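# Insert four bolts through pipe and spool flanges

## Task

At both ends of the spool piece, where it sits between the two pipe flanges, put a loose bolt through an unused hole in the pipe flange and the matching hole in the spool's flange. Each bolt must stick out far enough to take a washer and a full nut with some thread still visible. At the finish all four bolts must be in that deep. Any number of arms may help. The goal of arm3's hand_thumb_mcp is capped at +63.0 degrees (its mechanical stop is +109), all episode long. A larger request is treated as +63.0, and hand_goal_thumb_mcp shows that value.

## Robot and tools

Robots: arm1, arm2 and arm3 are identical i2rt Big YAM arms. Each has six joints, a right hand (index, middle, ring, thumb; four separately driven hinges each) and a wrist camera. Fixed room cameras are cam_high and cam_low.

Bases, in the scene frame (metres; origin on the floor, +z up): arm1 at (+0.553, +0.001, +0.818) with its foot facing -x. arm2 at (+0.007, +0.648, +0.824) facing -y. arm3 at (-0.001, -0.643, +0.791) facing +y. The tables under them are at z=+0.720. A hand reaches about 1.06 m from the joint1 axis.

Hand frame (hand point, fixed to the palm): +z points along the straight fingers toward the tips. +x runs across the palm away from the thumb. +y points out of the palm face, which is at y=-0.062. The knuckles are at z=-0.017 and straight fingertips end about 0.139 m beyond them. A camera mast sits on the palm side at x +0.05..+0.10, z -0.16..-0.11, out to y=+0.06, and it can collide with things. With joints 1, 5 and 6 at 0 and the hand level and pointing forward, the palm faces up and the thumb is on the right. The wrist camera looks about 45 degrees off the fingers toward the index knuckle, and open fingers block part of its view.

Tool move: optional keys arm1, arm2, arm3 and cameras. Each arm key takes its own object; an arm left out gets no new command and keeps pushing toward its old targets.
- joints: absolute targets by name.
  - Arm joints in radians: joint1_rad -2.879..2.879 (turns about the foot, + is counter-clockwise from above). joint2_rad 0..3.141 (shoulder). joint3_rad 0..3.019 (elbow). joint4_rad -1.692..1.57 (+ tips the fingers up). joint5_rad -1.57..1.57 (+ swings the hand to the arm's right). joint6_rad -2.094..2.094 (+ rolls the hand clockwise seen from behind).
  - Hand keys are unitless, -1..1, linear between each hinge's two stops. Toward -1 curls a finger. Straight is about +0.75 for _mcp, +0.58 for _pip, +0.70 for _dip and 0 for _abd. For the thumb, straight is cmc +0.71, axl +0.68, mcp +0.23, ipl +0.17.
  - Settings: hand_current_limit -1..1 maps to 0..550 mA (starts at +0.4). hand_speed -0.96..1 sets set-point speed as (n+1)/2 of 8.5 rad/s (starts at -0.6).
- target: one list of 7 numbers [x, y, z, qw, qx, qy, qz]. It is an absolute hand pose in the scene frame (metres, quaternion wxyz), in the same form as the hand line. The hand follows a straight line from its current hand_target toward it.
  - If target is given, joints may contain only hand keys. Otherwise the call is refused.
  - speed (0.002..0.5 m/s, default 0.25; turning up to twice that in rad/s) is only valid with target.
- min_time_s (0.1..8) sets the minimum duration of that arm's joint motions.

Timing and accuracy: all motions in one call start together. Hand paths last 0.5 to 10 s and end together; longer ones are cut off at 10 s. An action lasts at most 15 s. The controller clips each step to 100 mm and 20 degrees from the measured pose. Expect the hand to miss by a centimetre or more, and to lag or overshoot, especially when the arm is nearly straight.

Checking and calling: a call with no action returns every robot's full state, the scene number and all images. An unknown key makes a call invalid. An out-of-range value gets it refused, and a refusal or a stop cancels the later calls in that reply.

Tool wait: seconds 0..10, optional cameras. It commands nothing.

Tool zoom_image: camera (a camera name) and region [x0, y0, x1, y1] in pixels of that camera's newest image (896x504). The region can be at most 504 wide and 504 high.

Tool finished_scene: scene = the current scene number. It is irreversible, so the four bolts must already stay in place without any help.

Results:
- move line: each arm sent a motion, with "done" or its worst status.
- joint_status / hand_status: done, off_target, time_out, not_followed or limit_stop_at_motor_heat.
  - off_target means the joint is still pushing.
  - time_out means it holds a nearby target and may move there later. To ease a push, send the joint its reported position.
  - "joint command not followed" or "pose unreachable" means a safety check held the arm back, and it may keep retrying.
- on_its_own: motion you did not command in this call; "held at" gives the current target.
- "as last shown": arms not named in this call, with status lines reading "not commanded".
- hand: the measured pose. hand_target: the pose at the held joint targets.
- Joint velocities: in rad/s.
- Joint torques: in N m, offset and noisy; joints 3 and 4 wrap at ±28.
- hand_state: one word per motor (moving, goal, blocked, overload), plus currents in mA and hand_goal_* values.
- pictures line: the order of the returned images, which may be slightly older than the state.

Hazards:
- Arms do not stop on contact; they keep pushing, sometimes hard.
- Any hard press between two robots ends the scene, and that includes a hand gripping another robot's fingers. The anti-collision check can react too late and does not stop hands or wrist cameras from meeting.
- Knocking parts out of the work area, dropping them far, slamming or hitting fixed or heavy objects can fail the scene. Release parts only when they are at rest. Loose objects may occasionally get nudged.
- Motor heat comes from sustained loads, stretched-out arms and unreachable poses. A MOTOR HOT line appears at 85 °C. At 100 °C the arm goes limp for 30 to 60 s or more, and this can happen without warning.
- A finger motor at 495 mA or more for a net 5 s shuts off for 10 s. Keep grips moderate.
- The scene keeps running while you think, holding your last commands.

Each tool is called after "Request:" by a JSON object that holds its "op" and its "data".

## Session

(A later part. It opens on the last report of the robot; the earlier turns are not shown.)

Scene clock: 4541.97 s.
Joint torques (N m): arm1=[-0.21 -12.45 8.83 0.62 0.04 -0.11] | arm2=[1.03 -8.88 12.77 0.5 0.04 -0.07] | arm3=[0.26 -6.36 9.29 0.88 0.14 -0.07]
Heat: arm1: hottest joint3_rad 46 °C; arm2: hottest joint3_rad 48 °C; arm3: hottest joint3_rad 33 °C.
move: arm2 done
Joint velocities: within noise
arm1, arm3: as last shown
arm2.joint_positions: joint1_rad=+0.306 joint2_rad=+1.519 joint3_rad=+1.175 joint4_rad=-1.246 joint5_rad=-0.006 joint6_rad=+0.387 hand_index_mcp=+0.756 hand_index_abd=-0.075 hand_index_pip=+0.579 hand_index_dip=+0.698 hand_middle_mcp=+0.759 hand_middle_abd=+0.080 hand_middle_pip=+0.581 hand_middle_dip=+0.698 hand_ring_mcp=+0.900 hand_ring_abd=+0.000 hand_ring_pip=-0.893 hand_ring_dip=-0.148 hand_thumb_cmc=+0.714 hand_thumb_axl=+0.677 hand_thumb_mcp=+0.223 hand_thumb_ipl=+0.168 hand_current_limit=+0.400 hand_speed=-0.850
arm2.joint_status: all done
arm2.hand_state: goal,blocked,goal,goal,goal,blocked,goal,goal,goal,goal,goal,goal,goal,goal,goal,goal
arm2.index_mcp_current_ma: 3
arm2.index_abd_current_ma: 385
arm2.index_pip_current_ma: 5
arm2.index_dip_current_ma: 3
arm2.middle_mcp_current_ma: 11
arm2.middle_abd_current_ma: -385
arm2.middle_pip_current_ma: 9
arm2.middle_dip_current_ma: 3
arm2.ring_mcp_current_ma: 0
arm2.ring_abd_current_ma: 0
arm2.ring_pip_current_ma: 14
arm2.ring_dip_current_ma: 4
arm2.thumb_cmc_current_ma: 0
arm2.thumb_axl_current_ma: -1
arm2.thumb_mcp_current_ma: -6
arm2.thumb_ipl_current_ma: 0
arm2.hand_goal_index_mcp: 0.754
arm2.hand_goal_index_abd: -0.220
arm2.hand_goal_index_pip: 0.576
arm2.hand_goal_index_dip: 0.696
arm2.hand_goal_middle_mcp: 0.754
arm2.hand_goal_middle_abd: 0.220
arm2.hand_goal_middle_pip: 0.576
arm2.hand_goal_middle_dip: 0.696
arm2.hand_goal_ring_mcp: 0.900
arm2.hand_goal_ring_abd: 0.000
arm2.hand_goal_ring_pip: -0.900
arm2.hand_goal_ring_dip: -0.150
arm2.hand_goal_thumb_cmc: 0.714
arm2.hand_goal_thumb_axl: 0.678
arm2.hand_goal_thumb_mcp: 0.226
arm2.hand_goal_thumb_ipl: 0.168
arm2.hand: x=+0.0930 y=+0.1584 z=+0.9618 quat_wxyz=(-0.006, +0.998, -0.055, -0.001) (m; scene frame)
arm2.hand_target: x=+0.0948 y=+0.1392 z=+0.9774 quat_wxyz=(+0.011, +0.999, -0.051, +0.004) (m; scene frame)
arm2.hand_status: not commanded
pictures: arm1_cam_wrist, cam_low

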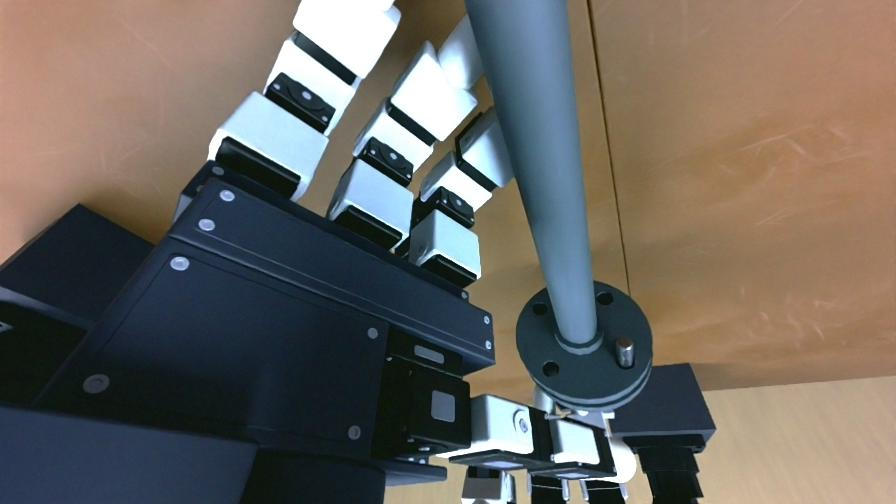

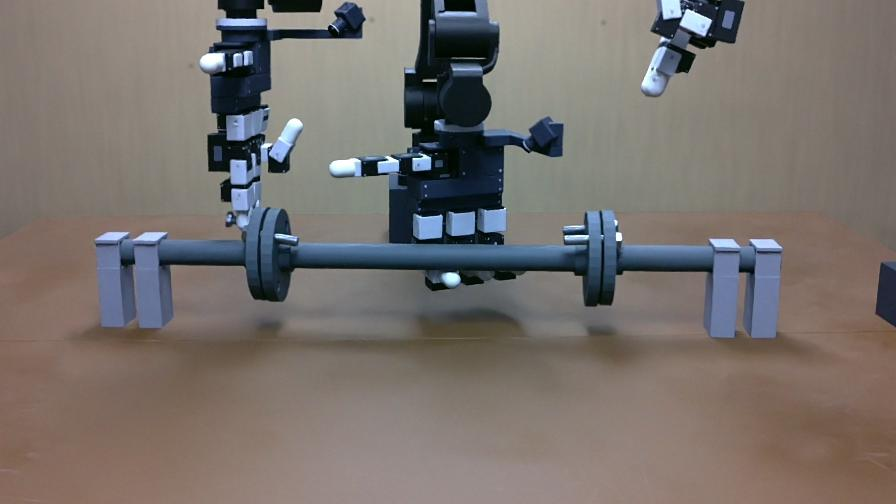

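Request:
{"op": "move", "data": {"arm2": {"joints": {"joint2_rad": 1.545, "joint3_rad": 1.239, "joint1_rad": 0.2925}, "min_time_s": 1.5}, "cameras": ["cam_low"]}}

Request:
{"op": "zoom_image", "data": {"camera": "cam_low", "region": [210, 205, 310, 255]}}

Scene clock: 4550.10 s.
Joint torques (N m): arm1=[-0.21 -12.4 8.83 0.61 0.04 -0.11] | arm2=[0.97 -9.05 12.75 0.5 0.05 -0.07] | arm3=[0.26 -6.3 9.28 0.9 0.13 -0.07]
Heat: arm1: hottest joint3_rad 46 °C; arm2: hottest joint3_rad 47 °C; arm3: hottest joint3_rad 33 °C.
move: arm2 done
Joint velocities: within noise
arm1, arm3: as last shown
arm2.joint_positions: joint1_rad=+0.302 joint2_rad=+1.531 joint3_rad=+1.187 joint4_rad=-1.246 joint5_rad=-0.006 joint6_rad=+0.387 hand_index_mcp=+0.756 hand_index_abd=-0.075 hand_index_pip=+0.579 hand_index_dip=+0.698 hand_middle_mcp=+0.759 hand_middle_abd=+0.080 hand_middle_pip=+0.581 hand_middle_dip=+0.698 hand_ring_mcp=+0.900 hand_ring_abd=+0.000 hand_ring_pip=-0.893 hand_ring_dip=-0.148 hand_thumb_cmc=+0.714 hand_thumb_axl=+0.677 hand_thumb_mcp=+0.223 hand_thumb_ipl=+0.168 hand_current_limit=+0.400 hand_speed=-0.850
arm2.joint_status: all done
arm2.hand_state: goal,blocked,goal,goal,goal,blocked,goal,goal,goal,goal,goal,goal,goal,goal,goal,goal
arm2.index_mcp_current_ma: 3
arm2.index_abd_current_ma: 385
arm2.index_pip_current_ma: 5
arm2.index_dip_current_ma: 3
arm2.middle_mcp_current_ma: 11
arm2.middle_abd_current_ma: -385
arm2.middle_pip_current_ma: 9
arm2.middle_dip_current_ma: 3
arm2.ring_mcp_current_ma: 0
arm2.ring_abd_current_ma: 0
arm2.ring_pip_current_ma: 14
arm2.ring_dip_current_ma: 4
arm2.thumb_cmc_current_ma: 0
arm2.thumb_axl_current_ma: -1
arm2.thumb_mcp_current_ma: -6
arm2.thumb_ipl_current_ma: 0
arm2.hand_goal_index_mcp: 0.754
arm2.hand_goal_index_abd: -0.220
arm2.hand_goal_index_pip: 0.576
arm2.hand_goal_index_dip: 0.696
arm2.hand_goal_middle_mcp: 0.754
arm2.hand_goal_middle_abd: 0.220
arm2.hand_goal_middle_pip: 0.576
arm2.hand_goal_middle_dip: 0.696
arm2.hand_goal_ring_mcp: 0.900
arm2.hand_goal_ring_abd: 0.000
arm2.hand_goal_ring_pip: -0.900
arm2.hand_goal_ring_dip: -0.150
arm2.hand_goal_thumb_cmc: 0.714
arm2.hand_goal_thumb_axl: 0.678
arm2.hand_goal_thumb_mcp: 0.226
arm2.hand_goal_thumb_ipl: 0.168
arm2.hand: x=+0.0922 y=+0.1537 z=+0.9610 quat_wxyz=(-0.006, +0.998, -0.057, -0.001) (m; scene frame)
arm2.hand_target: x=+0.0933 y=+0.1344 z=+0.9766 quat_wxyz=(+0.011, +0.999, -0.053, +0.004) (m; scene frame)
arm2.hand_status: not commanded
pictures: cam_low

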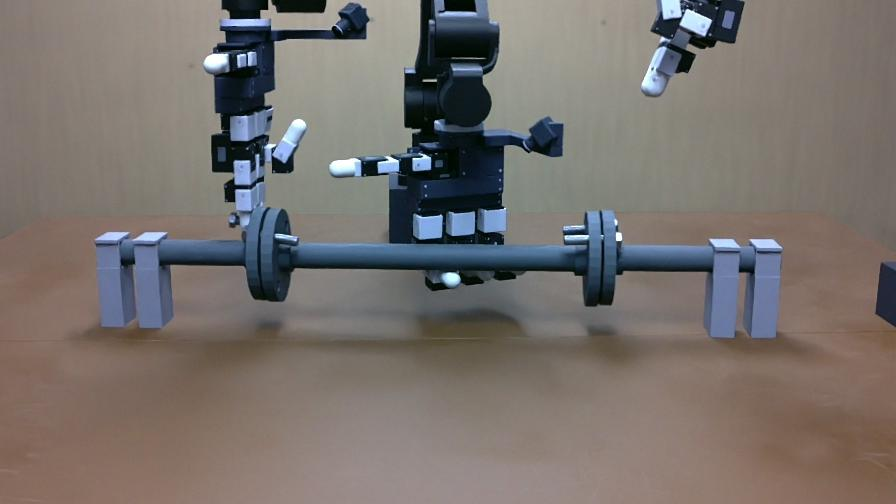

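Scaled by 5.040.

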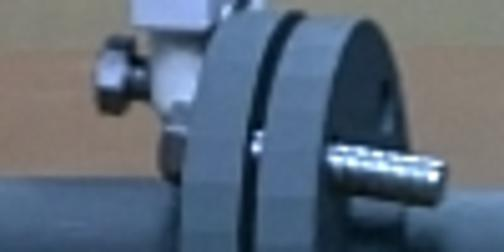

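Request:
{"op": "move", "data": {"arm2": {"joints": {"hand_index_abd": 0.08, "hand_middle_abd": -0.08}}}}

Request:
{"op": "move", "data": {"arm2": {"joints": {"joint2_rad": 1.430, "joint3_rad": 1.104, "joint1_rad": 0.342}, "min_time_s": 3.0}, "cameras": ["cam_low", "arm2_cam_wrist"]}}

Request:
{"op": "zoom_image", "data": {"camera": "cam_low", "region": [190, 205, 310, 265]}}

Scene clock: 4571.10 s.
Joint torques (N m): arm1=[-0.15 -12.34 8.83 0.66 0.04 -0.11] | arm2=[1.08 -9.11 12.38 0.5 0.04 -0.08] | arm3=[0.26 -6.36 9.29 0.87 0.14 -0.07]
Heat: arm1: hottest joint3_rad 47 °C; arm2: hottest joint3_rad 46 °C; arm3: hottest joint3_rad 33 °C.
move: arm2 done
Joint velocities: within noise
arm1, arm3: as last shown
arm1.joint_positions: joint1_rad=+0.037 joint2_rad=+1.658 joint3_rad=+1.015 joint4_rad=-0.898 joint5_rad=-0.012 joint6_rad=-0.350 hand_index_mcp=+0.782 hand_index_abd=+0.000 hand_index_pip=-0.699 hand_index_dip=+0.711 hand_middle_mcp=+0.764 hand_middle_abd=+0.000 hand_middle_pip=-0.726 hand_middle_dip=+0.700 hand_ring_mcp=+0.754 hand_ring_abd=+0.000 hand_ring_pip=-0.731 hand_ring_dip=+0.694 hand_thumb_cmc=+0.711 hand_thumb_axl=+0.677 hand_thumb_mcp=+0.223 hand_thumb_ipl=+0.168 hand_current_limit=+0.400 hand_speed=-0.600
arm1.index_mcp_current_ma: 20
arm1.index_pip_current_ma: 32
arm1.hand: x=+0.0318 y=-0.0431 z=+0.8433 quat_wxyz=(+0.007, +0.838, -0.546, -0.010) (m; scene frame)
arm1.hand_target: x=+0.0087 y=-0.0446 z=+0.8819 quat_wxyz=(+0.032, +0.838, -0.543, -0.043) (m; scene frame)
arm2.joint_positions: joint1_rad=+0.300 joint2_rad=+1.531 joint3_rad=+1.191 joint4_rad=-1.246 joint5_rad=-0.006 joint6_rad=+0.387 hand_index_mcp=+0.757 hand_index_abd=+0.073 hand_index_pip=+0.579 hand_index_dip=+0.698 hand_middle_mcp=+0.755 hand_middle_abd=-0.076 hand_middle_pip=+0.578 hand_middle_dip=+0.698 hand_ring_mcp=+0.900 hand_ring_abd=+0.000 hand_ring_pip=-0.893 hand_ring_dip=-0.148 hand_thumb_cmc=+0.714 hand_thumb_axl=+0.677 hand_thumb_mcp=+0.223 hand_thumb_ipl=+0.168 hand_current_limit=+0.400 hand_speed=-0.850
arm2.joint_status: all done
arm2.hand_state: goal,goal,goal,goal,goal,goal,goal,goal,goal,goal,goal,goal,goal,goal,goal,goal
arm2.index_mcp_current_ma: 6
arm2.index_abd_current_ma: -14
arm2.index_pip_current_ma: 4
arm2.index_dip_current_ma: 3
arm2.middle_mcp_current_ma: 2
arm2.middle_abd_current_ma: 6
arm2.middle_pip_current_ma: 4
arm2.middle_dip_current_ma: 3
arm2.ring_mcp_current_ma: 0
arm2.ring_abd_current_ma: 0
arm2.ring_pip_current_ma: 14
arm2.ring_dip_current_ma: 4
arm2.thumb_cmc_current_ma: 0
arm2.thumb_axl_current_ma: -1
arm2.thumb_mcp_current_ma: -6
arm2.thumb_ipl_current_ma: 0
arm2.hand_goal_index_mcp: 0.754
arm2.hand_goal_index_abd: 0.080
arm2.hand_goal_index_pip: 0.576
arm2.hand_goal_index_dip: 0.696
arm2.hand_goal_middle_mcp: 0.754
arm2.hand_goal_middle_abd: -0.080
arm2.hand_goal_middle_pip: 0.576
arm2.hand_goal_middle_dip: 0.696
arm2.hand_goal_ring_mcp: 0.900
arm2.hand_goal_ring_abd: 0.000
arm2.hand_goal_ring_pip: -0.900
arm2.hand_goal_ring_dip: -0.150
arm2.hand_goal_thumb_cmc: 0.714
arm2.hand_goal_thumb_axl: 0.678
arm2.hand_goal_thumb_mcp: 0.226
arm2.hand_goal_thumb_ipl: 0.168
arm2.hand: x=+0.0917 y=+0.1519 z=+0.9630 quat_wxyz=(-0.004, +0.998, -0.058, +0.000) (m; scene frame)
arm2.hand_target: x=+0.0934 y=+0.1344 z=+0.9767 quat_wxyz=(+0.011, +0.999, -0.053, +0.004) (m; scene frame)
arm2.hand_status: not commanded
pictures: none

Scene clock: 4574.40 s.
Joint torques (N m): arm1=[-0.26 -12.34 8.83 0.66 0.04 -0.11] | arm2=[2.2 -10.05 8.25 0.5 0.04 -0.07] | arm3=[0.26 -6.36 9.28 0.9 0.14 -0.07]
Heat: arm1: hottest joint3_rad 47 °C; arm2: hottest joint3_rad 46 °C; arm3: hottest joint3_rad 33 °C.
move: arm2 done
Joint velocities: within noise
arm1, arm3: as last shown
arm2.joint_positions: joint1_rad=+0.335 joint2_rad=+1.447 joint3_rad=+1.106 joint4_rad=-1.246 joint5_rad=-0.006 joint6_rad=+0.387 hand_index_mcp=+0.755 hand_index_abd=+0.077 hand_index_pip=+0.579 hand_index_dip=+0.698 hand_middle_mcp=+0.755 hand_middle_abd=-0.076 hand_middle_pip=+0.578 hand_middle_dip=+0.698 hand_ring_mcp=+0.900 hand_ring_abd=+0.000 hand_ring_pip=-0.893 hand_ring_dip=-0.148 hand_thumb_cmc=+0.714 hand_thumb_axl=+0.677 hand_thumb_mcp=+0.223 hand_thumb_ipl=+0.168 hand_current_limit=+0.400 hand_speed=-0.850
arm2.joint_status: all done
arm2.hand_state: goal,goal,goal,goal,goal,goal,goal,goal,goal,goal,goal,goal,goal,goal,goal,goal
arm2.index_mcp_current_ma: 2
arm2.index_abd_current_ma: -5
arm2.index_pip_current_ma: 4
arm2.index_dip_current_ma: 3
arm2.middle_mcp_current_ma: 2
arm2.middle_abd_current_ma: 6
arm2.middle_pip_current_ma: 4
arm2.middle_dip_current_ma: 3
arm2.ring_mcp_current_ma: 0
arm2.ring_abd_current_ma: 0
arm2.ring_pip_current_ma: 14
arm2.ring_dip_current_ma: 4
arm2.thumb_cmc_current_ma: 0
arm2.thumb_axl_current_ma: -1
arm2.thumb_mcp_current_ma: -6
arm2.thumb_ipl_current_ma: 0
arm2.hand_goal_index_mcp: 0.754
arm2.hand_goal_index_abd: 0.080
arm2.hand_goal_index_pip: 0.576
arm2.hand_goal_index_dip: 0.696
arm2.hand_goal_middle_mcp: 0.754
arm2.hand_goal_middle_abd: -0.080
arm2.hand_goal_middle_pip: 0.576
arm2.hand_goal_middle_dip: 0.696
arm2.hand_goal_ring_mcp: 0.900
arm2.hand_goal_ring_abd: 0.000
arm2.hand_goal_ring_pip: -0.900
arm2.hand_goal_ring_dip: -0.150
arm2.hand_goal_thumb_cmc: 0.714
arm2.hand_goal_thumb_axl: 0.678
arm2.hand_goal_thumb_mcp: 0.226
arm2.hand_goal_thumb_ipl: 0.168
arm2.hand: x=+0.0992 y=+0.1864 z=+0.9650 quat_wxyz=(-0.005, +0.999, -0.040, -0.001) (m; scene frame)
arm2.hand_target: x=+0.1030 y=+0.1880 z=+0.9717 quat_wxyz=(+0.001, +1.000, -0.029, +0.001) (m; scene frame)
arm2.hand_status: not commanded
pictures: arm2_cam_wrist, cam_low

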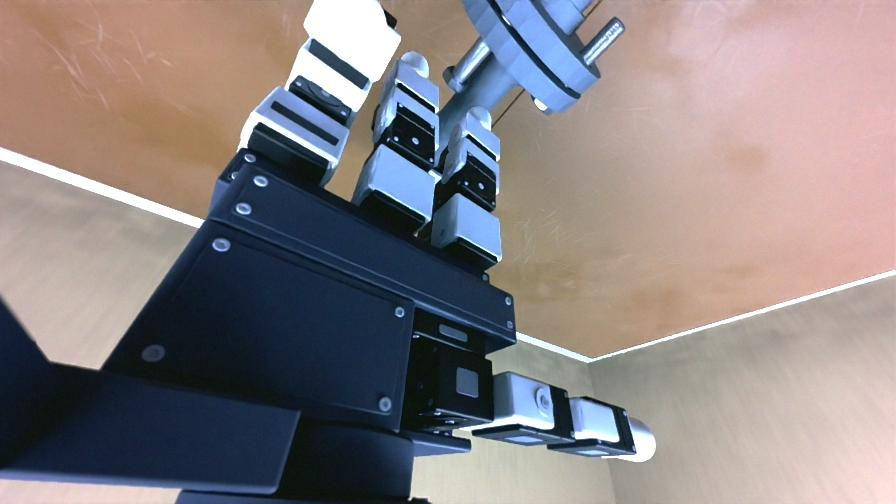

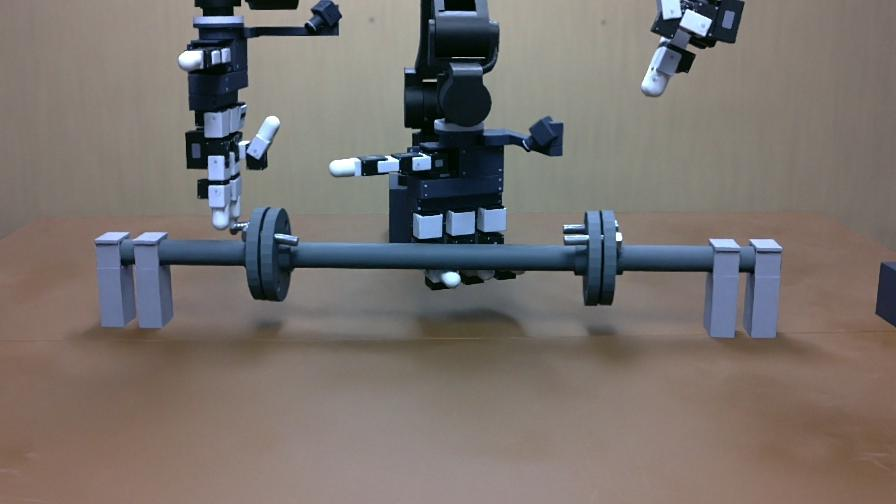

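Scaled by 4.200.

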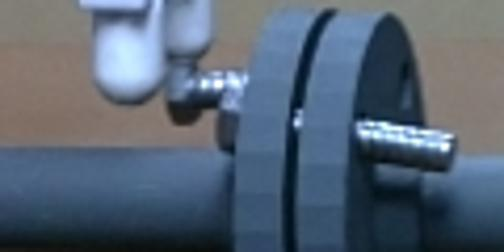

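Request:
{"op": "move", "data": {"arm2": {"joints": {"joint2_rad": 1.420, "joint3_rad": 1.094, "hand_index_abd": -0.14, "hand_middle_abd": 0.14}, "min_time_s": 1.0}}}

Request:
{"op": "move", "data": {"arm2": {"joints": {"joint3_rad": 1.066, "joint4_rad": -1.208}, "min_time_s": 1.5}, "cameras": ["cam_low", "arm2_cam_wrist"]}}

Request:
{"op": "zoom_image", "data": {"camera": "cam_low", "region": [190, 205, 310, 265]}}

Request:
{"op": "zoom_image", "data": {"camera": "arm2_cam_wrist", "region": [370, 0, 550, 130]}}

Scene clock: 4603.27 s.
Joint torques (N m): arm1=[-0.15 -12.34 8.84 0.65 0.04 -0.11] | arm2=[2.2 -9.93 8.21 0.5 0.04 -0.07] | arm3=[0.26 -6.3 9.28 0.88 0.14 -0.07]
Heat: arm1: hottest joint3_rad 47 °C; arm2: hottest joint3_rad 44 °C; arm3: hottest joint3_rad 33 °C.
move: arm2 off_target
Joint velocities: within noise
arm1: as last shown
arm2.joint_positions: joint1_rad=+0.335 joint2_rad=+1.437 joint3_rad=+1.096 joint4_rad=-1.246 joint5_rad=-0.006 joint6_rad=+0.387 hand_index_mcp=+0.755 hand_index_abd=-0.095 hand_index_pip=+0.579 hand_index_dip=+0.698 hand_middle_mcp=+0.755 hand_middle_abd=+0.096 hand_middle_pip=+0.578 hand_middle_dip=+0.698 hand_ring_mcp=+0.900 hand_ring_abd=+0.000 hand_ring_pip=-0.893 hand_ring_dip=-0.148 hand_thumb_cmc=+0.714 hand_thumb_axl=+0.677 hand_thumb_mcp=+0.223 hand_thumb_ipl=+0.168 hand_current_limit=+0.400 hand_speed=-0.850
arm2.joint_status: hand_index_abd off_target (ended at -0.095, target -0.140); hand_middle_abd off_target (ended at +0.096, target +0.140); the others done
arm2.hand_state: goal,blocked,goal,goal,goal,blocked,goal,goal,goal,goal,goal,goal,goal,goal,goal,goal
arm2.index_mcp_current_ma: 1
arm2.index_abd_current_ma: 122
arm2.index_pip_current_ma: 4
arm2.index_dip_current_ma: 3
arm2.middle_mcp_current_ma: 2
arm2.middle_abd_current_ma: -120
arm2.middle_pip_current_ma: 4
arm2.middle_dip_current_ma: 3
arm2.ring_mcp_current_ma: 0
arm2.ring_abd_current_ma: 0
arm2.ring_pip_current_ma: 14
arm2.ring_dip_current_ma: 4
arm2.thumb_cmc_current_ma: 0
arm2.thumb_axl_current_ma: -1
arm2.thumb_mcp_current_ma: -6
arm2.thumb_ipl_current_ma: 0
arm2.hand_goal_index_mcp: 0.754
arm2.hand_goal_index_abd: -0.140
arm2.hand_goal_index_pip: 0.576
arm2.hand_goal_index_dip: 0.696
arm2.hand_goal_middle_mcp: 0.754
arm2.hand_goal_middle_abd: 0.140
arm2.hand_goal_middle_pip: 0.576
arm2.hand_goal_middle_dip: 0.696
arm2.hand_goal_ring_mcp: 0.900
arm2.hand_goal_ring_abd: 0.000
arm2.hand_goal_ring_pip: -0.900
arm2.hand_goal_ring_dip: -0.150
arm2.hand_goal_thumb_cmc: 0.714
arm2.hand_goal_thumb_axl: 0.678
arm2.hand_goal_thumb_mcp: 0.226
arm2.hand_goal_thumb_ipl: 0.168
arm2.hand: x=+0.0980 y=+0.1901 z=+0.9650 quat_wxyz=(-0.005, +0.999, -0.040, -0.001) (m; scene frame)
arm2.hand_target: x=+0.1018 y=+0.1917 z=+0.9716 quat_wxyz=(+0.001, +1.000, -0.029, +0.001) (m; scene frame)
arm2.hand_status: not commanded
arm3.joint_positions: joint1_rad=+0.043 joint2_rad=+1.012 joint3_rad=+1.206 joint4_rad=-1.338 joint5_rad=+0.000 joint6_rad=+0.151 hand_index_mcp=+0.753 hand_index_abd=-0.076 hand_index_pip=+0.577 hand_index_dip=+0.699 hand_middle_mcp=+0.759 hand_middle_abd=+0.116 hand_middle_pip=+0.580 hand_middle_dip=+0.699 hand_ring_mcp=+0.900 hand_ring_abd=+0.001 hand_ring_pip=-0.894 hand_ring_dip=-0.147 hand_thumb_cmc=+0.715 hand_thumb_axl=+0.677 hand_thumb_mcp=+0.223 hand_thumb_ipl=+0.168 hand_current_limit=+0.400 hand_speed=-0.850
arm3.joint_status: not commanded
arm3.hand_state: goal,blocked,goal,goal,goal,blocked,goal,goal,goal,goal,goal,goal,goal,goal,goal,goal
arm3.index_mcp_current_ma: 0
arm3.index_abd_current_ma: 59
arm3.index_pip_current_ma: 0
arm3.index_dip_current_ma: 0
arm3.middle_mcp_current_ma: 1
arm3.middle_abd_current_ma: -10
arm3.middle_pip_current_ma: 0
arm3.middle_dip_current_ma: 0
arm3.ring_mcp_current_ma: 0
arm3.ring_abd_current_ma: 0
arm3.ring_pip_current_ma: 1
arm3.ring_dip_current_ma: 0
arm3.thumb_cmc_current_ma: 0
arm3.thumb_axl_current_ma: 0
arm3.thumb_mcp_current_ma: 0
arm3.thumb_ipl_current_ma: 0
arm3.hand_goal_index_mcp: 0.754
arm3.hand_goal_index_abd: -0.140
arm3.hand_goal_index_pip: 0.576
arm3.hand_goal_index_dip: 0.696
arm3.hand_goal_middle_mcp: 0.754
arm3.hand_goal_middle_abd: 0.140
arm3.hand_goal_middle_pip: 0.576
arm3.hand_goal_middle_dip: 0.696
arm3.hand_goal_ring_mcp: 0.900
arm3.hand_goal_ring_abd: 0.000
arm3.hand_goal_ring_pip: -0.900
arm3.hand_goal_ring_dip: -0.150
arm3.hand_goal_thumb_cmc: 0.714
arm3.hand_goal_thumb_axl: 0.678
arm3.hand_goal_thumb_mcp: 0.226
arm3.hand_goal_thumb_ipl: 0.168
arm3.hand: x=+0.0132 y=-0.2130 z=+1.1616 quat_wxyz=(-0.023, +0.048, +0.976, +0.212) (m; scene frame)
arm3.hand_target: x=+0.0126 y=-0.2179 z=+1.1620 quat_wxyz=(-0.022, +0.049, +0.976, +0.211) (m; scene frame)
arm3.hand_status: not commanded
pictures: none

Scene clock: 4605.07 s.
Joint torques (N m): arm1=[-0.26 -12.28 8.83 0.66 0.04 -0.11] | arm2=[2.2 -9.76 8.17 1.06 0.04 -0.07] | arm3=[0.26 -6.36 9.29 0.9 0.14 -0.07]
Heat: arm1: hottest joint3_rad 47 °C; arm2: hottest joint3_rad 44 °C; arm3: hottest joint3_rad 33 °C.
move: arm2 done
Joint velocities: within noise
arm1, arm3: as last shown
arm2.joint_positions: joint1_rad=+0.335 joint2_rad=+1.437 joint3_rad=+1.068 joint4_rad=-1.218 joint5_rad=-0.006 joint6_rad=+0.387 hand_index_mcp=+0.755 hand_index_abd=-0.095 hand_index_pip=+0.579 hand_index_dip=+0.698 hand_middle_mcp=+0.755 hand_middle_abd=+0.096 hand_middle_pip=+0.578 hand_middle_dip=+0.698 hand_ring_mcp=+0.900 hand_ring_abd=+0.000 hand_ring_pip=-0.893 hand_ring_dip=-0.148 hand_thumb_cmc=+0.714 hand_thumb_axl=+0.677 hand_thumb_mcp=+0.223 hand_thumb_ipl=+0.168 hand_current_limit=+0.400 hand_speed=-0.850
arm2.joint_status: all done
arm2.hand_state: goal,blocked,goal,goal,goal,blocked,goal,goal,goal,goal,goal,goal,goal,goal,goal,goal
arm2.index_mcp_current_ma: 1
arm2.index_abd_current_ma: 122
arm2.index_pip_current_ma: 4
arm2.index_dip_current_ma: 3
arm2.middle_mcp_current_ma: 1
arm2.middle_abd_current_ma: -120
arm2.middle_pip_current_ma: 4
arm2.middle_dip_current_ma: 3
arm2.ring_mcp_current_ma: 0
arm2.ring_abd_current_ma: 0
arm2.ring_pip_current_ma: 14
arm2.ring_dip_current_ma: 4
arm2.thumb_cmc_current_ma: 0
arm2.thumb_axl_current_ma: -1
arm2.thumb_mcp_current_ma: -6
arm2.thumb_ipl_current_ma: 0
arm2.hand_goal_index_mcp: 0.754
arm2.hand_goal_index_abd: -0.140
arm2.hand_goal_index_pip: 0.576
arm2.hand_goal_index_dip: 0.696
arm2.hand_goal_middle_mcp: 0.754
arm2.hand_goal_middle_abd: 0.140
arm2.hand_goal_middle_pip: 0.576
arm2.hand_goal_middle_dip: 0.696
arm2.hand_goal_ring_mcp: 0.900
arm2.hand_goal_ring_abd: 0.000
arm2.hand_goal_ring_pip: -0.900
arm2.hand_goal_ring_dip: -0.150
arm2.hand_goal_thumb_cmc: 0.714
arm2.hand_goal_thumb_axl: 0.678
arm2.hand_goal_thumb_mcp: 0.226
arm2.hand_goal_thumb_ipl: 0.168
arm2.hand: x=+0.0968 y=+0.1937 z=+0.9551 quat_wxyz=(-0.005, +0.999, -0.040, -0.001) (m; scene frame)
arm2.hand_target: x=+0.1016 y=+0.1921 z=+0.9625 quat_wxyz=(+0.007, +1.000, -0.029, +0.003) (m; scene frame)
arm2.hand_status: not commanded
pictures: arm2_cam_wrist, cam_low

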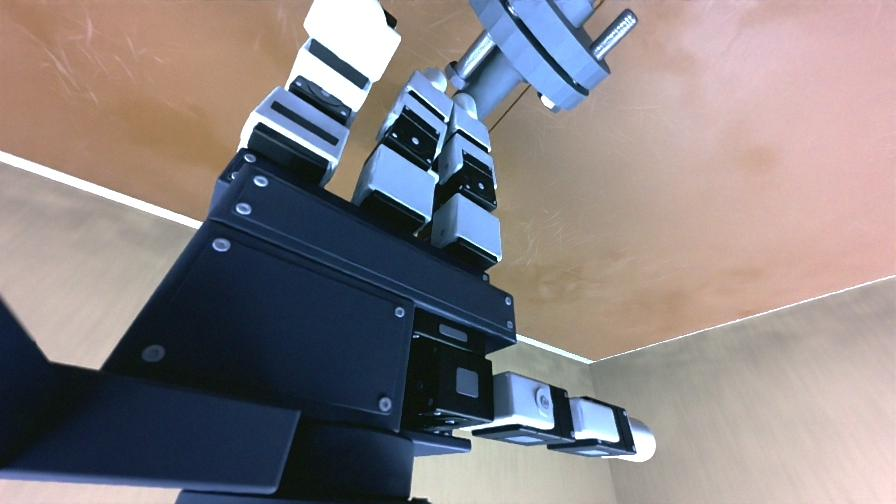

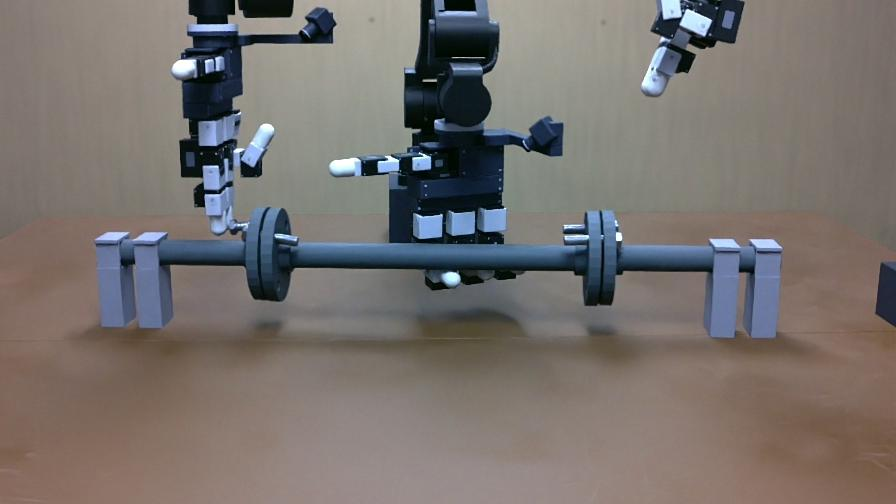

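Scaled by 4.200.

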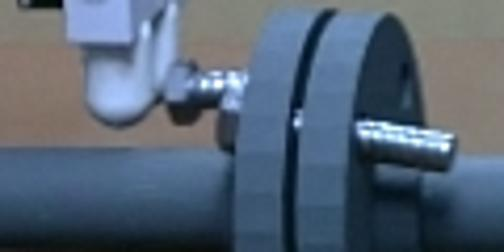

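Scaled by 2.800.

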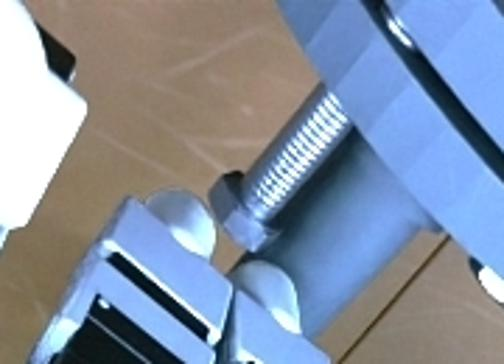

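Request:
{"op": "move", "data": {"arm2": {"joints": {"joint3_rad": 1.114, "joint2_rad": 1.447, "joint1_rad": 0.328}, "min_time_s": 1.0}}}

Request:
{"op": "move", "data": {"arm2": {"joints": {"joint3_rad": 1.158, "joint2_rad": 1.491, "joint1_rad": 0.3115}, "min_time_s": 2.0}, "cameras": ["cam_low", "arm2_cam_wrist"]}}

Request:
{"op": "zoom_image", "data": {"camera": "cam_low", "region": [190, 205, 310, 265]}}

Request:
{"op": "zoom_image", "data": {"camera": "arm2_cam_wrist", "region": [370, 0, 550, 130]}}

Scene clock: 4625.87 s.
Joint torques (N m): arm1=[-0.15 -12.28 8.84 0.66 0.04 -0.11] | arm2=[1.08 -7.88 12.22 1.07 0.04 -0.07] | arm3=[0.26 -6.36 9.28 0.9 0.14 -0.07]
Heat: arm1: hottest joint3_rad 47 °C; arm2: hottest joint3_rad 42 °C; arm3: hottest joint3_rad 33 °C.
move: arm2 done
Joint velocities: within noise
arm1, arm3: as last shown
arm2.joint_positions: joint1_rad=+0.335 joint2_rad=+1.437 joint3_rad=+1.068 joint4_rad=-1.218 joint5_rad=-0.006 joint6_rad=+0.387 hand_index_mcp=+0.755 hand_index_abd=-0.095 hand_index_pip=+0.579 hand_index_dip=+0.698 hand_middle_mcp=+0.755 hand_middle_abd=+0.096 hand_middle_pip=+0.578 hand_middle_dip=+0.698 hand_ring_mcp=+0.900 hand_ring_abd=+0.000 hand_ring_pip=-0.893 hand_ring_dip=-0.148 hand_thumb_cmc=+0.714 hand_thumb_axl=+0.677 hand_thumb_mcp=+0.223 hand_thumb_ipl=+0.168 hand_current_limit=+0.400 hand_speed=-0.850
arm2.joint_status: all done
arm2.hand_state: goal,blocked,goal,goal,goal,blocked,goal,goal,goal,goal,goal,goal,goal,goal,goal,goal
arm2.index_mcp_current_ma: 1
arm2.index_abd_current_ma: 122
arm2.index_pip_current_ma: 4
arm2.index_dip_current_ma: 3
arm2.middle_mcp_current_ma: 1
arm2.middle_abd_current_ma: -120
arm2.middle_pip_current_ma: 4
arm2.middle_dip_current_ma: 3
arm2.ring_mcp_current_ma: 0
arm2.ring_abd_current_ma: 0
arm2.ring_pip_current_ma: 14
arm2.ring_dip_current_ma: 4
arm2.thumb_cmc_current_ma: 0
arm2.thumb_axl_current_ma: -1
arm2.thumb_mcp_current_ma: -6
arm2.thumb_ipl_current_ma: 0
arm2.hand_goal_index_mcp: 0.754
arm2.hand_goal_index_abd: -0.140
arm2.hand_goal_index_pip: 0.576
arm2.hand_goal_index_dip: 0.696
arm2.hand_goal_middle_mcp: 0.754
arm2.hand_goal_middle_abd: 0.140
arm2.hand_goal_middle_pip: 0.576
arm2.hand_goal_middle_dip: 0.696
arm2.hand_goal_ring_mcp: 0.900
arm2.hand_goal_ring_abd: 0.000
arm2.hand_goal_ring_pip: -0.900
arm2.hand_goal_ring_dip: -0.150
arm2.hand_goal_thumb_cmc: 0.714
arm2.hand_goal_thumb_axl: 0.678
arm2.hand_goal_thumb_mcp: 0.226
arm2.hand_goal_thumb_ipl: 0.168
arm2.hand: x=+0.0968 y=+0.1937 z=+0.9551 quat_wxyz=(-0.005, +0.999, -0.040, -0.001) (m; scene frame)
arm2.hand_target: x=+0.1006 y=+0.1734 z=+0.9714 quat_wxyz=(+0.017, +0.999, -0.036, +0.006) (m; scene frame)
arm2.hand_status: not commanded
pictures: none

Scene clock: 4628.17 s.
Joint torques (N m): arm1=[-0.21 -12.28 8.83 0.66 0.04 -0.11] | arm2=[1.03 -7.94 12.29 1.09 0.04 -0.07] | arm3=[0.26 -6.36 9.31 0.88 0.14 -0.07]
Heat: arm1: hottest joint3_rad 47 °C; arm2: hottest joint3_rad 42 °C; arm3: hottest joint3_rad 33 °C.
move: arm2 done
Joint velocities: within noise
arm1.joint_positions: joint1_rad=+0.037 joint2_rad=+1.658 joint3_rad=+1.015 joint4_rad=-0.898 joint5_rad=-0.012 joint6_rad=-0.350 hand_index_mcp=+0.783 hand_index_abd=+0.000 hand_index_pip=-0.699 hand_index_dip=+0.711 hand_middle_mcp=+0.764 hand_middle_abd=+0.000 hand_middle_pip=-0.726 hand_middle_dip=+0.700 hand_ring_mcp=+0.754 hand_ring_abd=+0.000 hand_ring_pip=-0.731 hand_ring_dip=+0.694 hand_thumb_cmc=+0.711 hand_thumb_axl=+0.677 hand_thumb_mcp=+0.223 hand_thumb_ipl=+0.168 hand_current_limit=+0.400 hand_speed=-0.600
arm1.joint_status: not commanded
arm1.hand_state: blocked,goal,blocked,goal,goal,goal,goal,goal,goal,goal,goal,goal,goal,goal,goal,goal
arm1.index_mcp_current_ma: 20
arm1.index_abd_current_ma: 0
arm1.index_pip_current_ma: 32
arm1.index_dip_current_ma: 6
arm1.middle_mcp_current_ma: 3
arm1.middle_abd_current_ma: 0
arm1.middle_pip_current_ma: 4
arm1.middle_dip_current_ma: 1
arm1.ring_mcp_current_ma: 0
arm1.ring_abd_current_ma: 0
arm1.ring_pip_current_ma: 1
arm1.ring_dip_current_ma: 0
arm1.thumb_cmc_current_ma: 0
arm1.thumb_axl_current_ma: 0
arm1.thumb_mcp_current_ma: 0
arm1.thumb_ipl_current_ma: 0
arm1.hand_goal_index_mcp: 0.754
arm1.hand_goal_index_abd: 0.000
arm1.hand_goal_index_pip: -0.738
arm1.hand_goal_index_dip: 0.696
arm1.hand_goal_middle_mcp: 0.754
arm1.hand_goal_middle_abd: 0.000
arm1.hand_goal_middle_pip: -0.738
arm1.hand_goal_middle_dip: 0.696
arm1.hand_goal_ring_mcp: 0.754
arm1.hand_goal_ring_abd: 0.000
arm1.hand_goal_ring_pip: -0.738
arm1.hand_goal_ring_dip: 0.696
arm1.hand_goal_thumb_cmc: 0.714
arm1.hand_goal_thumb_axl: 0.678
arm1.hand_goal_thumb_mcp: 0.226
arm1.hand_goal_thumb_ipl: 0.168
arm1.hand: x=+0.0318 y=-0.0431 z=+0.8433 quat_wxyz=(+0.007, +0.838, -0.546, -0.010) (m; scene frame)
arm1.hand_target: x=+0.0087 y=-0.0446 z=+0.8818 quat_wxyz=(+0.032, +0.838, -0.543, -0.043) (m; scene frame)
arm1.hand_status: not commanded
arm2.joint_positions: joint1_rad=+0.319 joint2_rad=+1.474 joint3_rad=+1.111 joint4_rad=-1.218 joint5_rad=-0.006 joint6_rad=+0.387 hand_index_mcp=+0.757 hand_index_abd=-0.095 hand_index_pip=+0.579 hand_index_dip=+0.698 hand_middle_mcp=+0.760 hand_middle_abd=+0.096 hand_middle_pip=+0.580 hand_middle_dip=+0.698 hand_ring_mcp=+0.900 hand_ring_abd=+0.000 hand_ring_pip=-0.893 hand_ring_dip=-0.148 hand_thumb_cmc=+0.714 hand_thumb_axl=+0.677 hand_thumb_mcp=+0.223 hand_thumb_ipl=+0.168 hand_current_limit=+0.400 hand_speed=-0.850
arm2.joint_status: all done
arm2.hand_state: goal,blocked,goal,goal,goal,blocked,goal,goal,goal,goal,goal,goal,goal,goal,goal,goal
arm2.index_mcp_current_ma: 7
arm2.index_abd_current_ma: 122
arm2.index_pip_current_ma: 4
arm2.index_dip_current_ma: 3
arm2.middle_mcp_current_ma: 14
arm2.middle_abd_current_ma: -120
arm2.middle_pip_current_ma: 7
arm2.middle_dip_current_ma: 3
arm2.ring_mcp_current_ma: 0
arm2.ring_abd_current_ma: 0
arm2.ring_pip_current_ma: 14
arm2.ring_dip_current_ma: 4
arm2.thumb_cmc_current_ma: 0
arm2.thumb_axl_current_ma: -1
arm2.thumb_mcp_current_ma: -6
arm2.thumb_ipl_current_ma: 0
arm2.hand_goal_index_mcp: 0.754
arm2.hand_goal_index_abd: -0.140
arm2.hand_goal_index_pip: 0.576
arm2.hand_goal_index_dip: 0.696
arm2.hand_goal_middle_mcp: 0.754
arm2.hand_goal_middle_abd: 0.140
arm2.hand_goal_middle_pip: 0.576
arm2.hand_goal_middle_dip: 0.696
arm2.hand_goal_ring_mcp: 0.900
arm2.hand_goal_ring_abd: 0.000
arm2.hand_goal_ring_pip: -0.900
arm2.hand_goal_ring_dip: -0.150
arm2.hand_goal_thumb_cmc: 0.714
arm2.hand_goal_thumb_axl: 0.678
arm2.hand_goal_thumb_mcp: 0.226
arm2.hand_goal_thumb_ipl: 0.168
arm2.hand: x=+0.0945 y=+0.1763 z=+0.9571 quat_wxyz=(-0.002, +0.999, -0.048, +0.000) (m; scene frame)
arm2.hand_target: x=+0.0975 y=+0.1557 z=+0.9703 quat_wxyz=(+0.017, +0.999, -0.044, +0.006) (m; scene frame)
arm2.hand_status: not commanded
arm3: as last shown
pictures: arm2_cam_wrist, cam_low

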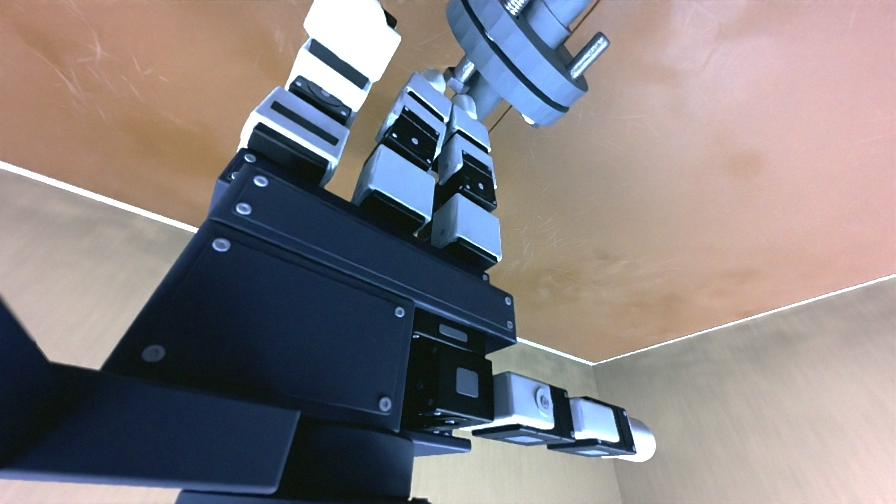

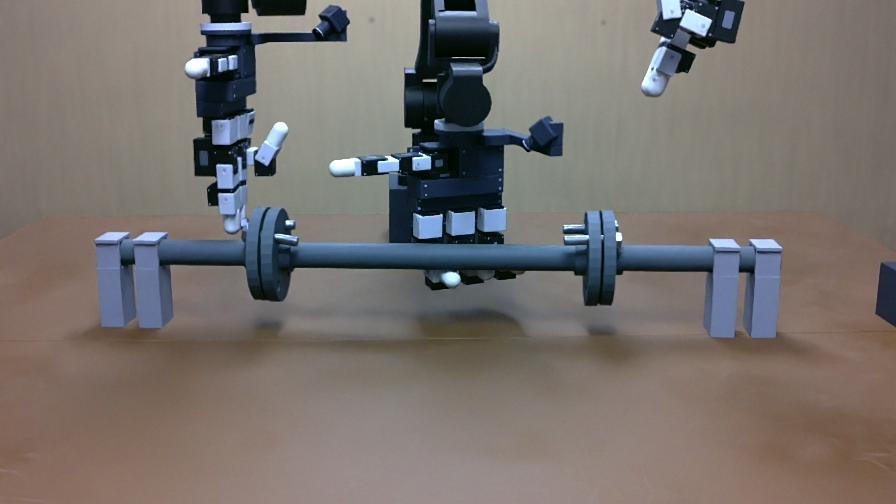

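Scaled by 4.200.

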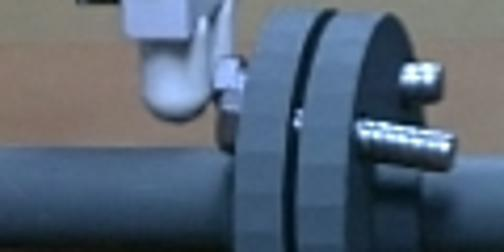

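Scaled by 2.800.

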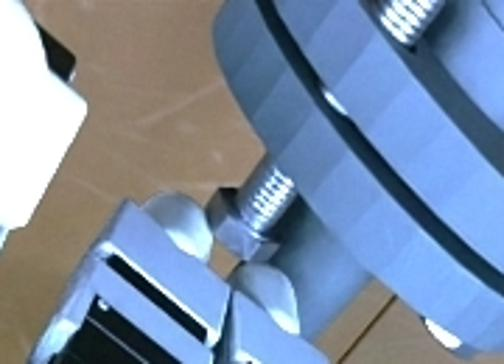

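Request:
{"op": "move", "data": {"arm2": {"joints": {"joint1_rad": 0.304, "joint2_rad": 1.51, "joint3_rad": 1.177}, "min_time_s": 1.5}, "cameras": ["arm2_cam_wrist", "cam_low"]}}

Request:
{"op": "zoom_image", "data": {"camera": "cam_low", "region": [190, 205, 310, 265]}}

Request:
{"op": "zoom_image", "data": {"camera": "arm2_cam_wrist", "region": [370, 0, 550, 130]}}

Scene clock: 4660.93 s.
Joint torques (N m): arm1=[-0.21 -12.28 8.83 0.66 0.04 -0.11] | arm2=[1.03 -8.23 12.33 1.09 0.04 -0.07] | arm3=[0.21 -6.42 9.28 0.85 0.14 -0.07]
Heat: arm1: hottest joint3_rad 47 °C; arm2: hottest joint3_rad 46 °C; arm3: hottest joint3_rad 33 °C.
move: arm2 done
Joint velocities: within noise
arm1, arm3: as last shown
arm1.joint_positions: joint1_rad=+0.037 joint2_rad=+1.658 joint3_rad=+1.015 joint4_rad=-0.898 joint5_rad=-0.012 joint6_rad=-0.350 hand_index_mcp=+0.783 hand_index_abd=+0.000 hand_index_pip=-0.699 hand_index_dip=+0.711 hand_middle_mcp=+0.764 hand_middle_abd=+0.000 hand_middle_pip=-0.725 hand_middle_dip=+0.700 hand_ring_mcp=+0.754 hand_ring_abd=+0.000 hand_ring_pip=-0.731 hand_ring_dip=+0.694 hand_thumb_cmc=+0.711 hand_thumb_axl=+0.677 hand_thumb_mcp=+0.223 hand_thumb_ipl=+0.168 hand_current_limit=+0.400 hand_speed=-0.600
arm2.joint_positions: joint1_rad=+0.312 joint2_rad=+1.492 joint3_rad=+1.130 joint4_rad=-1.218 joint5_rad=-0.006 joint6_rad=+0.387 hand_index_mcp=+0.757 hand_index_abd=-0.095 hand_index_pip=+0.579 hand_index_dip=+0.698 hand_middle_mcp=+0.760 hand_middle_abd=+0.096 hand_middle_pip=+0.580 hand_middle_dip=+0.698 hand_ring_mcp=+0.900 hand_ring_abd=+0.000 hand_ring_pip=-0.893 hand_ring_dip=-0.148 hand_thumb_cmc=+0.714 hand_thumb_axl=+0.677 hand_thumb_mcp=+0.223 hand_thumb_ipl=+0.168 hand_current_limit=+0.400 hand_speed=-0.850
arm2.joint_status: all done
arm2.hand_state: goal,blocked,goal,goal,goal,blocked,goal,goal,goal,goal,goal,goal,goal,goal,goal,goal
arm2.index_mcp_current_ma: 7
arm2.index_abd_current_ma: 122
arm2.index_pip_current_ma: 4
arm2.index_dip_current_ma: 3
arm2.middle_mcp_current_ma: 14
arm2.middle_abd_current_ma: -120
arm2.middle_pip_current_ma: 7
arm2.middle_dip_current_ma: 3
arm2.ring_mcp_current_ma: 0
arm2.ring_abd_current_ma: 0
arm2.ring_pip_current_ma: 14
arm2.ring_dip_current_ma: 4
arm2.thumb_cmc_current_ma: 0
arm2.thumb_axl_current_ma: -1
arm2.thumb_mcp_current_ma: -6
arm2.thumb_ipl_current_ma: 0
arm2.hand_goal_index_mcp: 0.754
arm2.hand_goal_index_abd: -0.140
arm2.hand_goal_index_pip: 0.576
arm2.hand_goal_index_dip: 0.696
arm2.hand_goal_middle_mcp: 0.754
arm2.hand_goal_middle_abd: 0.140
arm2.hand_goal_middle_pip: 0.576
arm2.hand_goal_middle_dip: 0.696
arm2.hand_goal_ring_mcp: 0.900
arm2.hand_goal_ring_abd: 0.000
arm2.hand_goal_ring_pip: -0.900
arm2.hand_goal_ring_dip: -0.150
arm2.hand_goal_thumb_cmc: 0.714
arm2.hand_goal_thumb_axl: 0.678
arm2.hand_goal_thumb_mcp: 0.226
arm2.hand_goal_thumb_ipl: 0.168
arm2.hand: x=+0.0931 y=+0.1688 z=+0.9566 quat_wxyz=(-0.002, +0.999, -0.052, +0.000) (m; scene frame)
arm2.hand_target: x=+0.0958 y=+0.1481 z=+0.9696 quat_wxyz=(+0.017, +0.999, -0.048, +0.006) (m; scene frame)
arm2.hand_status: not commanded
pictures: arm2_cam_wrist, cam_low

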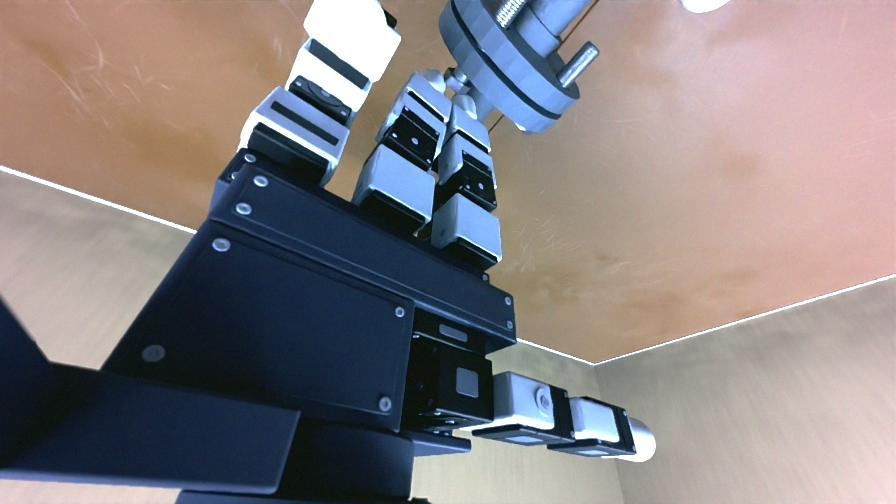

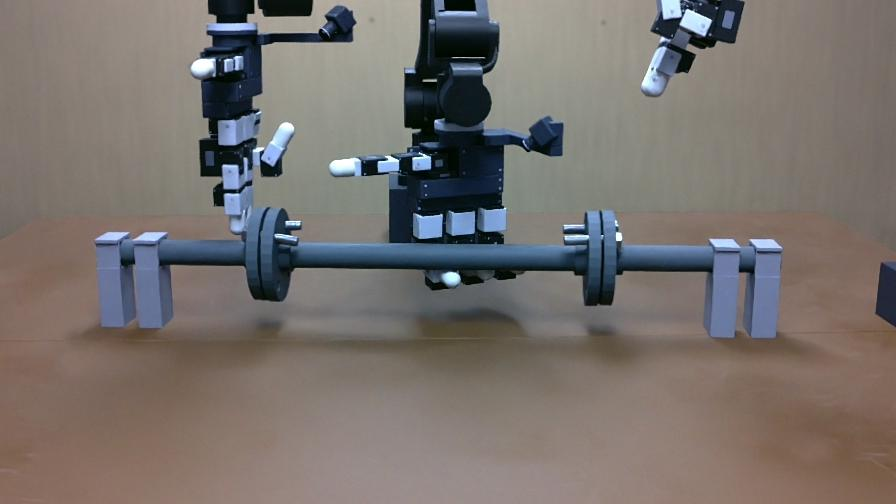

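Scaled by 4.200.

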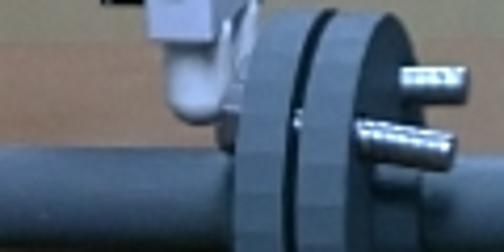

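Scaled by 2.800.

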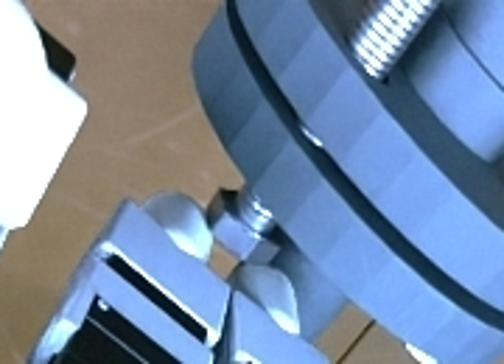

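Request:
{"op": "move", "data": {"arm2": {"joints": {"joint1_rad": 0.3, "joint2_rad": 1.52, "joint3_rad": 1.187}, "min_time_s": 1.5}, "cameras": ["arm2_cam_wrist", "cam_low"]}}

Request:
{"op": "zoom_image", "data": {"camera": "cam_low", "region": [190, 205, 310, 265]}}

Request:
{"op": "zoom_image", "data": {"camera": "arm2_cam_wrist", "region": [370, 0, 550, 130]}}

Scene clock: 4667.70 s.
Joint torques (N m): arm1=[-0.15 -12.28 8.83 0.65 0.04 -0.11] | arm2=[1.03 -8.29 12.33 1.07 0.04 -0.08] | arm3=[0.26 -6.36 9.29 0.88 0.14 -0.07]
Heat: arm1: hottest joint3_rad 47 °C; arm2: hottest joint3_rad 45 °C; arm3: hottest joint3_rad 33 °C.
move: arm2 done
Joint velocities: within noise
arm1, arm3: as last shown
arm1.joint_positions: joint1_rad=+0.037 joint2_rad=+1.658 joint3_rad=+1.015 joint4_rad=-0.898 joint5_rad=-0.012 joint6_rad=-0.350 hand_index_mcp=+0.783 hand_index_abd=+0.000 hand_index_pip=-0.699 hand_index_dip=+0.711 hand_middle_mcp=+0.765 hand_middle_abd=+0.000 hand_middle_pip=-0.725 hand_middle_dip=+0.700 hand_ring_mcp=+0.754 hand_ring_abd=+0.000 hand_ring_pip=-0.731 hand_ring_dip=+0.694 hand_thumb_cmc=+0.711 hand_thumb_axl=+0.677 hand_thumb_mcp=+0.223 hand_thumb_ipl=+0.168 hand_current_limit=+0.400 hand_speed=-0.600
arm1.index_mcp_current_ma: 21
arm2.joint_positions: joint1_rad=+0.308 joint2_rad=+1.502 joint3_rad=+1.140 joint4_rad=-1.218 joint5_rad=-0.006 joint6_rad=+0.387 hand_index_mcp=+0.757 hand_index_abd=-0.095 hand_index_pip=+0.579 hand_index_dip=+0.698 hand_middle_mcp=+0.760 hand_middle_abd=+0.096 hand_middle_pip=+0.580 hand_middle_dip=+0.698 hand_ring_mcp=+0.900 hand_ring_abd=+0.000 hand_ring_pip=-0.893 hand_ring_dip=-0.148 hand_thumb_cmc=+0.714 hand_thumb_axl=+0.677 hand_thumb_mcp=+0.223 hand_thumb_ipl=+0.168 hand_current_limit=+0.400 hand_speed=-0.850
arm2.joint_status: all done
arm2.hand_state: goal,blocked,goal,goal,goal,blocked,goal,goal,goal,goal,goal,goal,goal,goal,goal,goal
arm2.index_mcp_current_ma: 6
arm2.index_abd_current_ma: 122
arm2.index_pip_current_ma: 4
arm2.index_dip_current_ma: 3
arm2.middle_mcp_current_ma: 13
arm2.middle_abd_current_ma: -120
arm2.middle_pip_current_ma: 7
arm2.middle_dip_current_ma: 3
arm2.ring_mcp_current_ma: 0
arm2.ring_abd_current_ma: 0
arm2.ring_pip_current_ma: 14
arm2.ring_dip_current_ma: 4
arm2.thumb_cmc_current_ma: 0
arm2.thumb_axl_current_ma: -1
arm2.thumb_mcp_current_ma: -6
arm2.thumb_ipl_current_ma: 0
arm2.hand_goal_index_mcp: 0.754
arm2.hand_goal_index_abd: -0.140
arm2.hand_goal_index_pip: 0.576
arm2.hand_goal_index_dip: 0.696
arm2.hand_goal_middle_mcp: 0.754
arm2.hand_goal_middle_abd: 0.140
arm2.hand_goal_middle_pip: 0.576
arm2.hand_goal_middle_dip: 0.696
arm2.hand_goal_ring_mcp: 0.900
arm2.hand_goal_ring_abd: 0.000
arm2.hand_goal_ring_pip: -0.900
arm2.hand_goal_ring_dip: -0.150
arm2.hand_goal_thumb_cmc: 0.714
arm2.hand_goal_thumb_axl: 0.678
arm2.hand_goal_thumb_mcp: 0.226
arm2.hand_goal_thumb_ipl: 0.168
arm2.hand: x=+0.0921 y=+0.1648 z=+0.9562 quat_wxyz=(-0.002, +0.999, -0.054, +0.000) (m; scene frame)
arm2.hand_target: x=+0.0946 y=+0.1440 z=+0.9690 quat_wxyz=(+0.017, +0.999, -0.050, +0.006) (m; scene frame)
arm2.hand_status: not commanded
pictures: arm2_cam_wrist, cam_low

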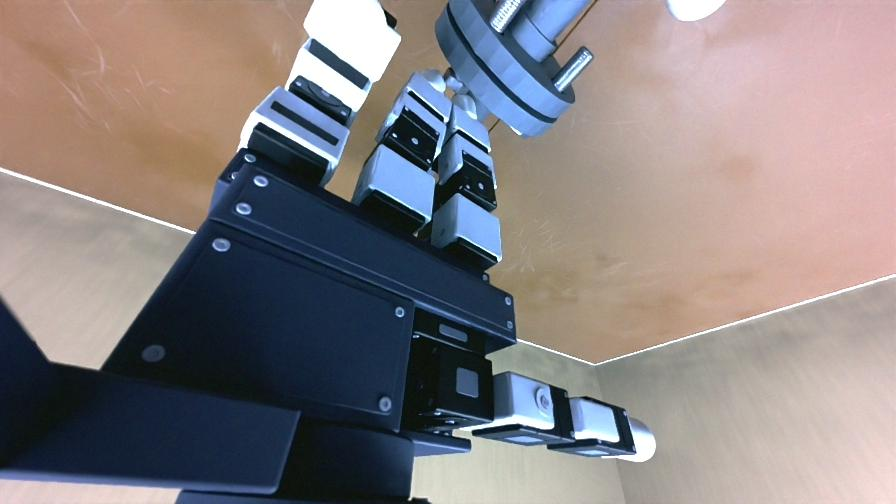

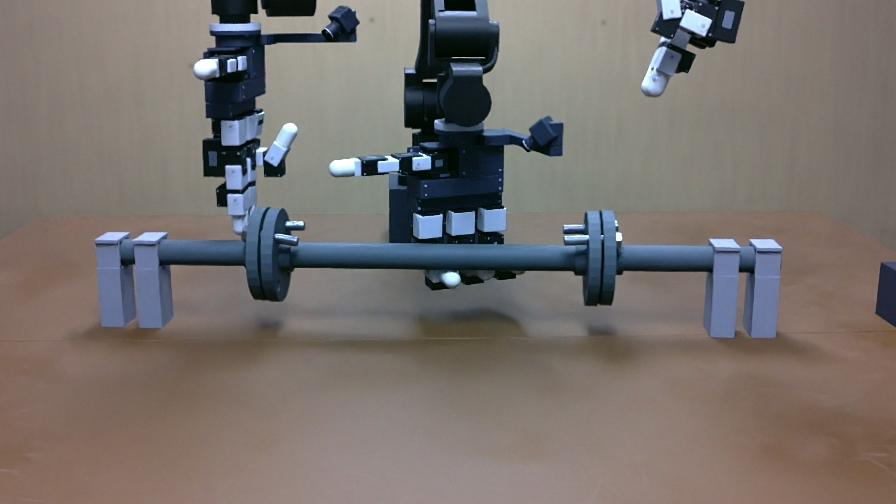

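Scaled by 4.200.

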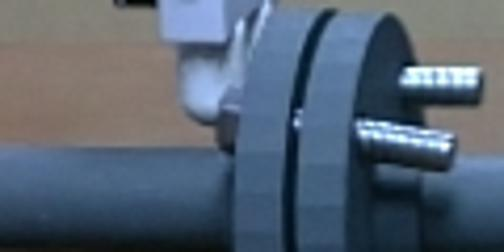

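Scaled by 2.800.

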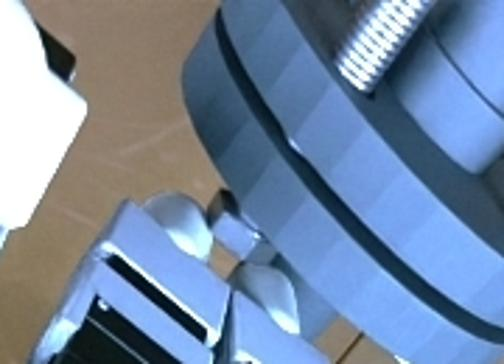

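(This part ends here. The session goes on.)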